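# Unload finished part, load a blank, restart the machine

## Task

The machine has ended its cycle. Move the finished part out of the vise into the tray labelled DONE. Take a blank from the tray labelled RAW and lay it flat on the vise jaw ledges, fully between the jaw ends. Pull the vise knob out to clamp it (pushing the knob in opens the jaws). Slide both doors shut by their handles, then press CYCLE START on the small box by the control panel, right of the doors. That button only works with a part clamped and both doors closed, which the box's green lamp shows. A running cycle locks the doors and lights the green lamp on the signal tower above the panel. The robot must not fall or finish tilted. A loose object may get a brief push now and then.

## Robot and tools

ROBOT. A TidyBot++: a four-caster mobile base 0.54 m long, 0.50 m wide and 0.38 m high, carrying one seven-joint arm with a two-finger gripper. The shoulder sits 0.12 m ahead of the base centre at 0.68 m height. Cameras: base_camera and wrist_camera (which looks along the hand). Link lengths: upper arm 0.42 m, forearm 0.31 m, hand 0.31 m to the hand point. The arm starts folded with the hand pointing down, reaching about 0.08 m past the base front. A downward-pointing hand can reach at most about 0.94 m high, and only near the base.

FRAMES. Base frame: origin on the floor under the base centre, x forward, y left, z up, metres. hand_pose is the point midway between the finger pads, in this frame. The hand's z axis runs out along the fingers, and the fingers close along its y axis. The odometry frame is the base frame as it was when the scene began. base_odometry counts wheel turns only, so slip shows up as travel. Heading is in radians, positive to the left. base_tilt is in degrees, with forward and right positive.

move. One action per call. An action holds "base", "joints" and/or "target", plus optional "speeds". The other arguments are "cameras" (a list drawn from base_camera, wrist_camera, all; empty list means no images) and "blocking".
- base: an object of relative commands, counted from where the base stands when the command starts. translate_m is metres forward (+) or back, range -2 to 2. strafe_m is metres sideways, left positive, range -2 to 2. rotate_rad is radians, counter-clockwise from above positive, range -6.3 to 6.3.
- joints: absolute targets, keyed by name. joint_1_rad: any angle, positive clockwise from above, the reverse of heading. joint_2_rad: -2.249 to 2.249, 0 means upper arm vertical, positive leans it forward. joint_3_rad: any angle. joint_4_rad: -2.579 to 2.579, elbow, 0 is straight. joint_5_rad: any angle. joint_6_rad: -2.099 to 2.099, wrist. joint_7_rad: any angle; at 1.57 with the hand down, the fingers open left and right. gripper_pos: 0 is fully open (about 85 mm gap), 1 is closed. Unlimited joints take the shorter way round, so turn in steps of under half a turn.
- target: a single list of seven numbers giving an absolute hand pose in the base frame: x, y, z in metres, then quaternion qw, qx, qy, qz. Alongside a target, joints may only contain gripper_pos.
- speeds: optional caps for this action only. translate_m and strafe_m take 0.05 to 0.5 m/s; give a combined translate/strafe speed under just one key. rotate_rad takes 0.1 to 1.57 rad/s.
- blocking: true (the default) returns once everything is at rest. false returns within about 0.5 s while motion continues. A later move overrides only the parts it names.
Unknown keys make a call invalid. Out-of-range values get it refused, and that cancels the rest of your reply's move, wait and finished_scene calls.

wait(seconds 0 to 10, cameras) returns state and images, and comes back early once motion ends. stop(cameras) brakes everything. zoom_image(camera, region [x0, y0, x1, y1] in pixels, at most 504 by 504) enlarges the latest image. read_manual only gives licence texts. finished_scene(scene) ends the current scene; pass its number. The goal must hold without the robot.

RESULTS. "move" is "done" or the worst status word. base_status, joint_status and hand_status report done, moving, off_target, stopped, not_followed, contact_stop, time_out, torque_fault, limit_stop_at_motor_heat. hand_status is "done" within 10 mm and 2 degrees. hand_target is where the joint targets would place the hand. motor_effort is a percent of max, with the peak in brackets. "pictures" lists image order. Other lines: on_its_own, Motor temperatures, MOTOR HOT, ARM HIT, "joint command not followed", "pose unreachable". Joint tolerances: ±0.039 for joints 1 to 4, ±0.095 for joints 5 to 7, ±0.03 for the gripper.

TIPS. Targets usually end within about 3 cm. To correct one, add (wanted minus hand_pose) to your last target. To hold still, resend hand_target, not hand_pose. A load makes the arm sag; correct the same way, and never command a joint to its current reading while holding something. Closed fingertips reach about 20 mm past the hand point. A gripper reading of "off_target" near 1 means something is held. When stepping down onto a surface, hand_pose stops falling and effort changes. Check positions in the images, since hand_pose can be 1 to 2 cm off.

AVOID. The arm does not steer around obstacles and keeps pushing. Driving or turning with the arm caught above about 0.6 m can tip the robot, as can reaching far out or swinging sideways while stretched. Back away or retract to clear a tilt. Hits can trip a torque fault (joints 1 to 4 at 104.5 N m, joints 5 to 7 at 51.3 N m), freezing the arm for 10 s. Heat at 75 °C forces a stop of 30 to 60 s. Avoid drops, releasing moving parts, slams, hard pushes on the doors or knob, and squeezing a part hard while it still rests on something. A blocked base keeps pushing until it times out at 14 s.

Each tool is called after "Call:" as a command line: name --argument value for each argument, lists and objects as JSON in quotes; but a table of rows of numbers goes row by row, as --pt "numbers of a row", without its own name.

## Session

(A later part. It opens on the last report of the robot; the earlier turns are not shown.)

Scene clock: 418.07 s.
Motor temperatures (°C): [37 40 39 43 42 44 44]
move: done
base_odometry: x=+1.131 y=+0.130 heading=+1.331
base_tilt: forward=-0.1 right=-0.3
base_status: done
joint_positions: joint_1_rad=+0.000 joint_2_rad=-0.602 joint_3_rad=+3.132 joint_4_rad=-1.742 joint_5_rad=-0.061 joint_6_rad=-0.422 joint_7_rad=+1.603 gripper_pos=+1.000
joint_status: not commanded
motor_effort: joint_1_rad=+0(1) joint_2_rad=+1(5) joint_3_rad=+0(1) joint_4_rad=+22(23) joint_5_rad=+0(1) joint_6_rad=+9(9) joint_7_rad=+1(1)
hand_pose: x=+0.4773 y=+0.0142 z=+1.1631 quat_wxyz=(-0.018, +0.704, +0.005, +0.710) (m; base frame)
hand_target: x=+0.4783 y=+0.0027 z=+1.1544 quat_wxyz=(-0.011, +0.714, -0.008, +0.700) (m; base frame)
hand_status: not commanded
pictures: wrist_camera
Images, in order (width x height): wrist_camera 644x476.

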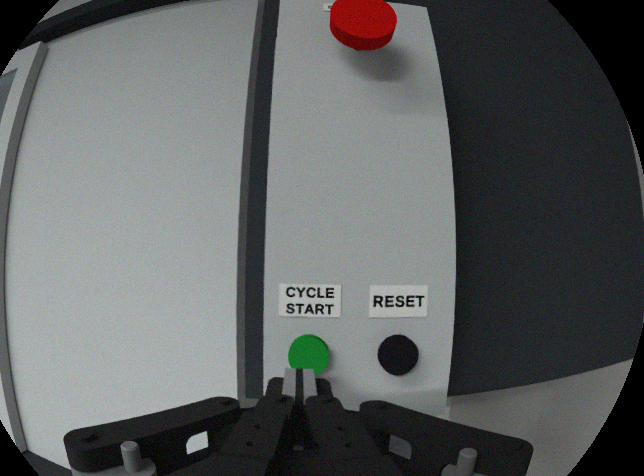

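Call:
move --base '{"translate_m": 0.03, "strafe_m": -0.003}' --speeds '{"translate_m": 0.06}' --joints '{"joint_2_rad": -0.625}' --cameras '["wrist_camera"]'

Call:
move --base '{"translate_m": 0.015}' --speeds '{"translate_m": 0.06}' --cameras '["wrist_camera"]'

Scene clock: 420.33 s.
Motor temperatures (°C): [37 40 39 43 42 44 44]
move: done
base_odometry: x=+1.140 y=+0.159 heading=+1.331
base_tilt: forward=-0.1 right=-0.3
base_status: done
joint_positions: joint_1_rad=+0.001 joint_2_rad=-0.623 joint_3_rad=+3.132 joint_4_rad=-1.742 joint_5_rad=-0.061 joint_6_rad=-0.422 joint_7_rad=+1.603 gripper_pos=+1.000
joint_status: all done
motor_effort: joint_1_rad=+1(1) joint_2_rad=+4(5) joint_3_rad=+0(2) joint_4_rad=+20(23) joint_5_rad=+0(1) joint_6_rad=+9(10) joint_7_rad=+0(1)
hand_pose: x=+0.4672 y=+0.0142 z=+1.1704 quat_wxyz=(-0.018, +0.696, +0.005, +0.718) (m; base frame)
hand_target: x=+0.4664 y=+0.0028 z=+1.1633 quat_wxyz=(-0.011, +0.705, -0.008, +0.709) (m; base frame)
hand_status: not commanded
pictures: wrist_camera
Images, in order (width x height): wrist_camera 644x476.

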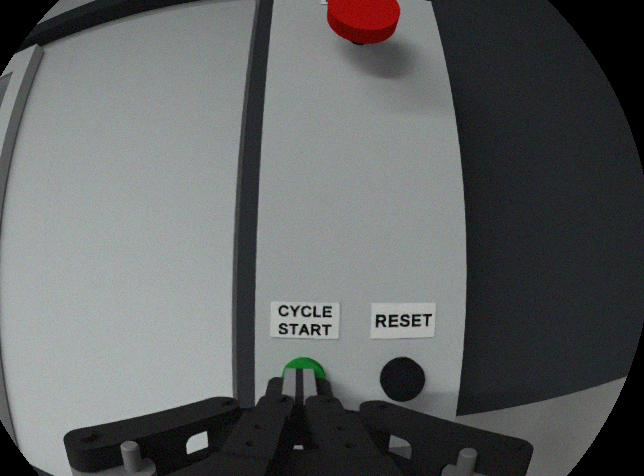

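Scene clock: 421.07 s.
Motor temperatures (°C): [37 40 39 43 42 44 44]
move: done
base_odometry: x=+1.144 y=+0.173 heading=+1.332
base_tilt: forward=-0.1 right=-0.3
base_status: done
joint_positions: joint_1_rad=+0.001 joint_2_rad=-0.646 joint_3_rad=+3.132 joint_4_rad=-1.741 joint_5_rad=-0.061 joint_6_rad=-0.424 joint_7_rad=+1.603 gripper_pos=+1.000
joint_status: not commanded
motor_effort: joint_1_rad=+0(1) joint_2_rad=+7(12) joint_3_rad=+0(2) joint_4_rad=+20(25) joint_5_rad=+0(1) joint_6_rad=+9(15) joint_7_rad=+1(1)
hand_pose: x=+0.4560 y=+0.0143 z=+1.1775 quat_wxyz=(-0.018, +0.689, +0.006, +0.725) (m; base frame)
hand_target: x=+0.4664 y=+0.0028 z=+1.1633 quat_wxyz=(-0.011, +0.705, -0.008, +0.709) (m; base frame)
hand_status: not commanded
pictures: wrist_camera
Images, in order (width x height): wrist_camera 644x476.

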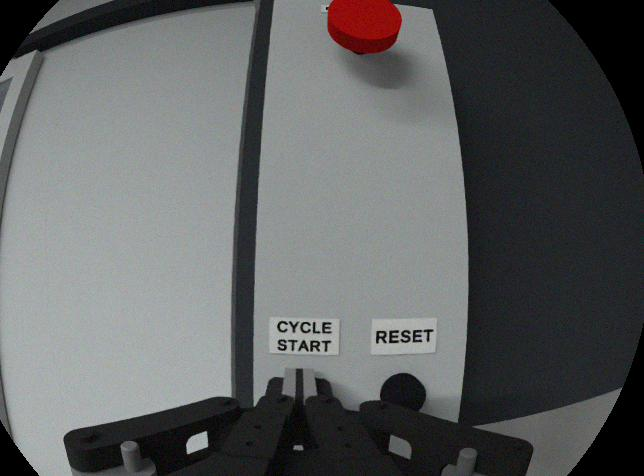

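Call:
move --base '{"translate_m": 0.02}' --speeds '{"translate_m": 0.06}' --cameras '["wrist_camera"]'

Call:
move --base '{"translate_m": -0.35}' --joints '{"joint_6_rad": -0.35}' --cameras '["wrist_camera"]'

Scene clock: 422.53 s.
Motor temperatures (°C): [37 40 39 43 42 44 44]
move: done
base_odometry: x=+1.149 y=+0.193 heading=+1.332
base_tilt: forward=-0.1 right=-0.3
base_status: done
joint_positions: joint_1_rad=+0.001 joint_2_rad=-0.672 joint_3_rad=+3.132 joint_4_rad=-1.726 joint_5_rad=-0.061 joint_6_rad=-0.426 joint_7_rad=+1.603 gripper_pos=+1.000
joint_status: not commanded
motor_effort: joint_1_rad=+1(1) joint_2_rad=+12(19) joint_3_rad=+0(1) joint_4_rad=+19(23) joint_5_rad=+0(1) joint_6_rad=+9(14) joint_7_rad=+1(1)
hand_pose: x=+0.4403 y=+0.0143 z=+1.1946 quat_wxyz=(-0.018, +0.674, +0.006, +0.738) (m; base frame)
hand_target: x=+0.4664 y=+0.0028 z=+1.1633 quat_wxyz=(-0.011, +0.705, -0.008, +0.709) (m; base frame)
hand_status: not commanded
pictures: wrist_camera
Images, in order (width x height): wrist_camera 644x476.

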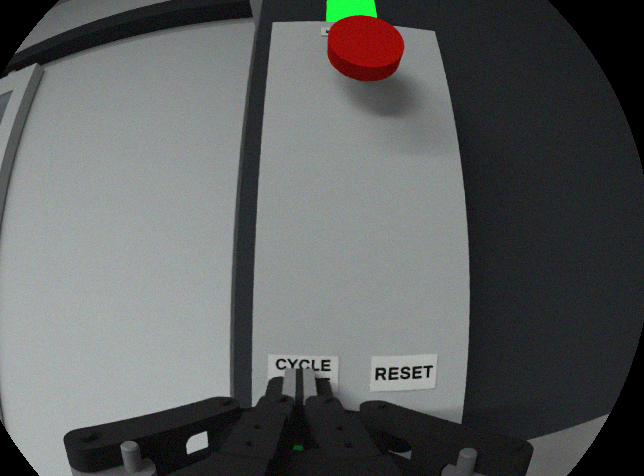

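Scene clock: 424.63 s.
Motor temperatures (°C): [37 40 39 43 42 44 44]
move: done
base_odometry: x=+1.066 y=-0.148 heading=+1.332
base_tilt: forward=-0.1 right=-0.3
base_status: done
joint_positions: joint_1_rad=+0.001 joint_2_rad=-0.631 joint_3_rad=+3.133 joint_4_rad=-1.728 joint_5_rad=-0.061 joint_6_rad=-0.356 joint_7_rad=+1.603 gripper_pos=+1.000
joint_status: all done
motor_effort: joint_1_rad=+0(1) joint_2_rad=+3(13) joint_3_rad=+0(2) joint_4_rad=+21(23) joint_5_rad=+0(1) joint_6_rad=+9(10) joint_7_rad=+1(1)
hand_pose: x=+0.4597 y=+0.0129 z=+1.2013 quat_wxyz=(-0.017, +0.664, +0.004, +0.747) (m; base frame)
hand_target: x=+0.4646 y=+0.0020 z=+1.1943 quat_wxyz=(-0.011, +0.669, -0.008, +0.743) (m; base frame)
hand_status: not commanded
pictures: wrist_camera
Images, in order (width x height): wrist_camera 644x476.

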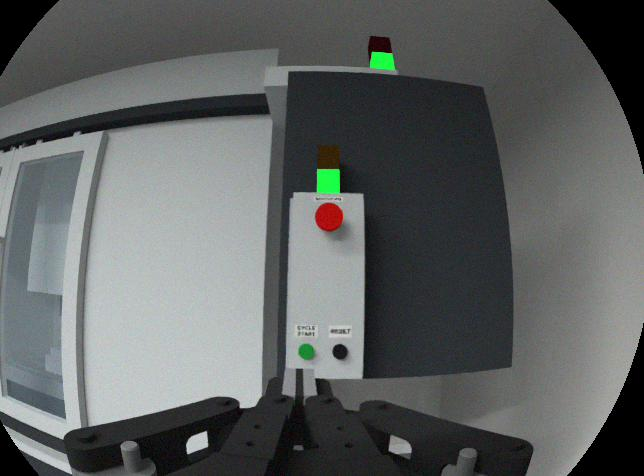

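Call:
finished_scene --scene 2

The scene is finished: the task was done.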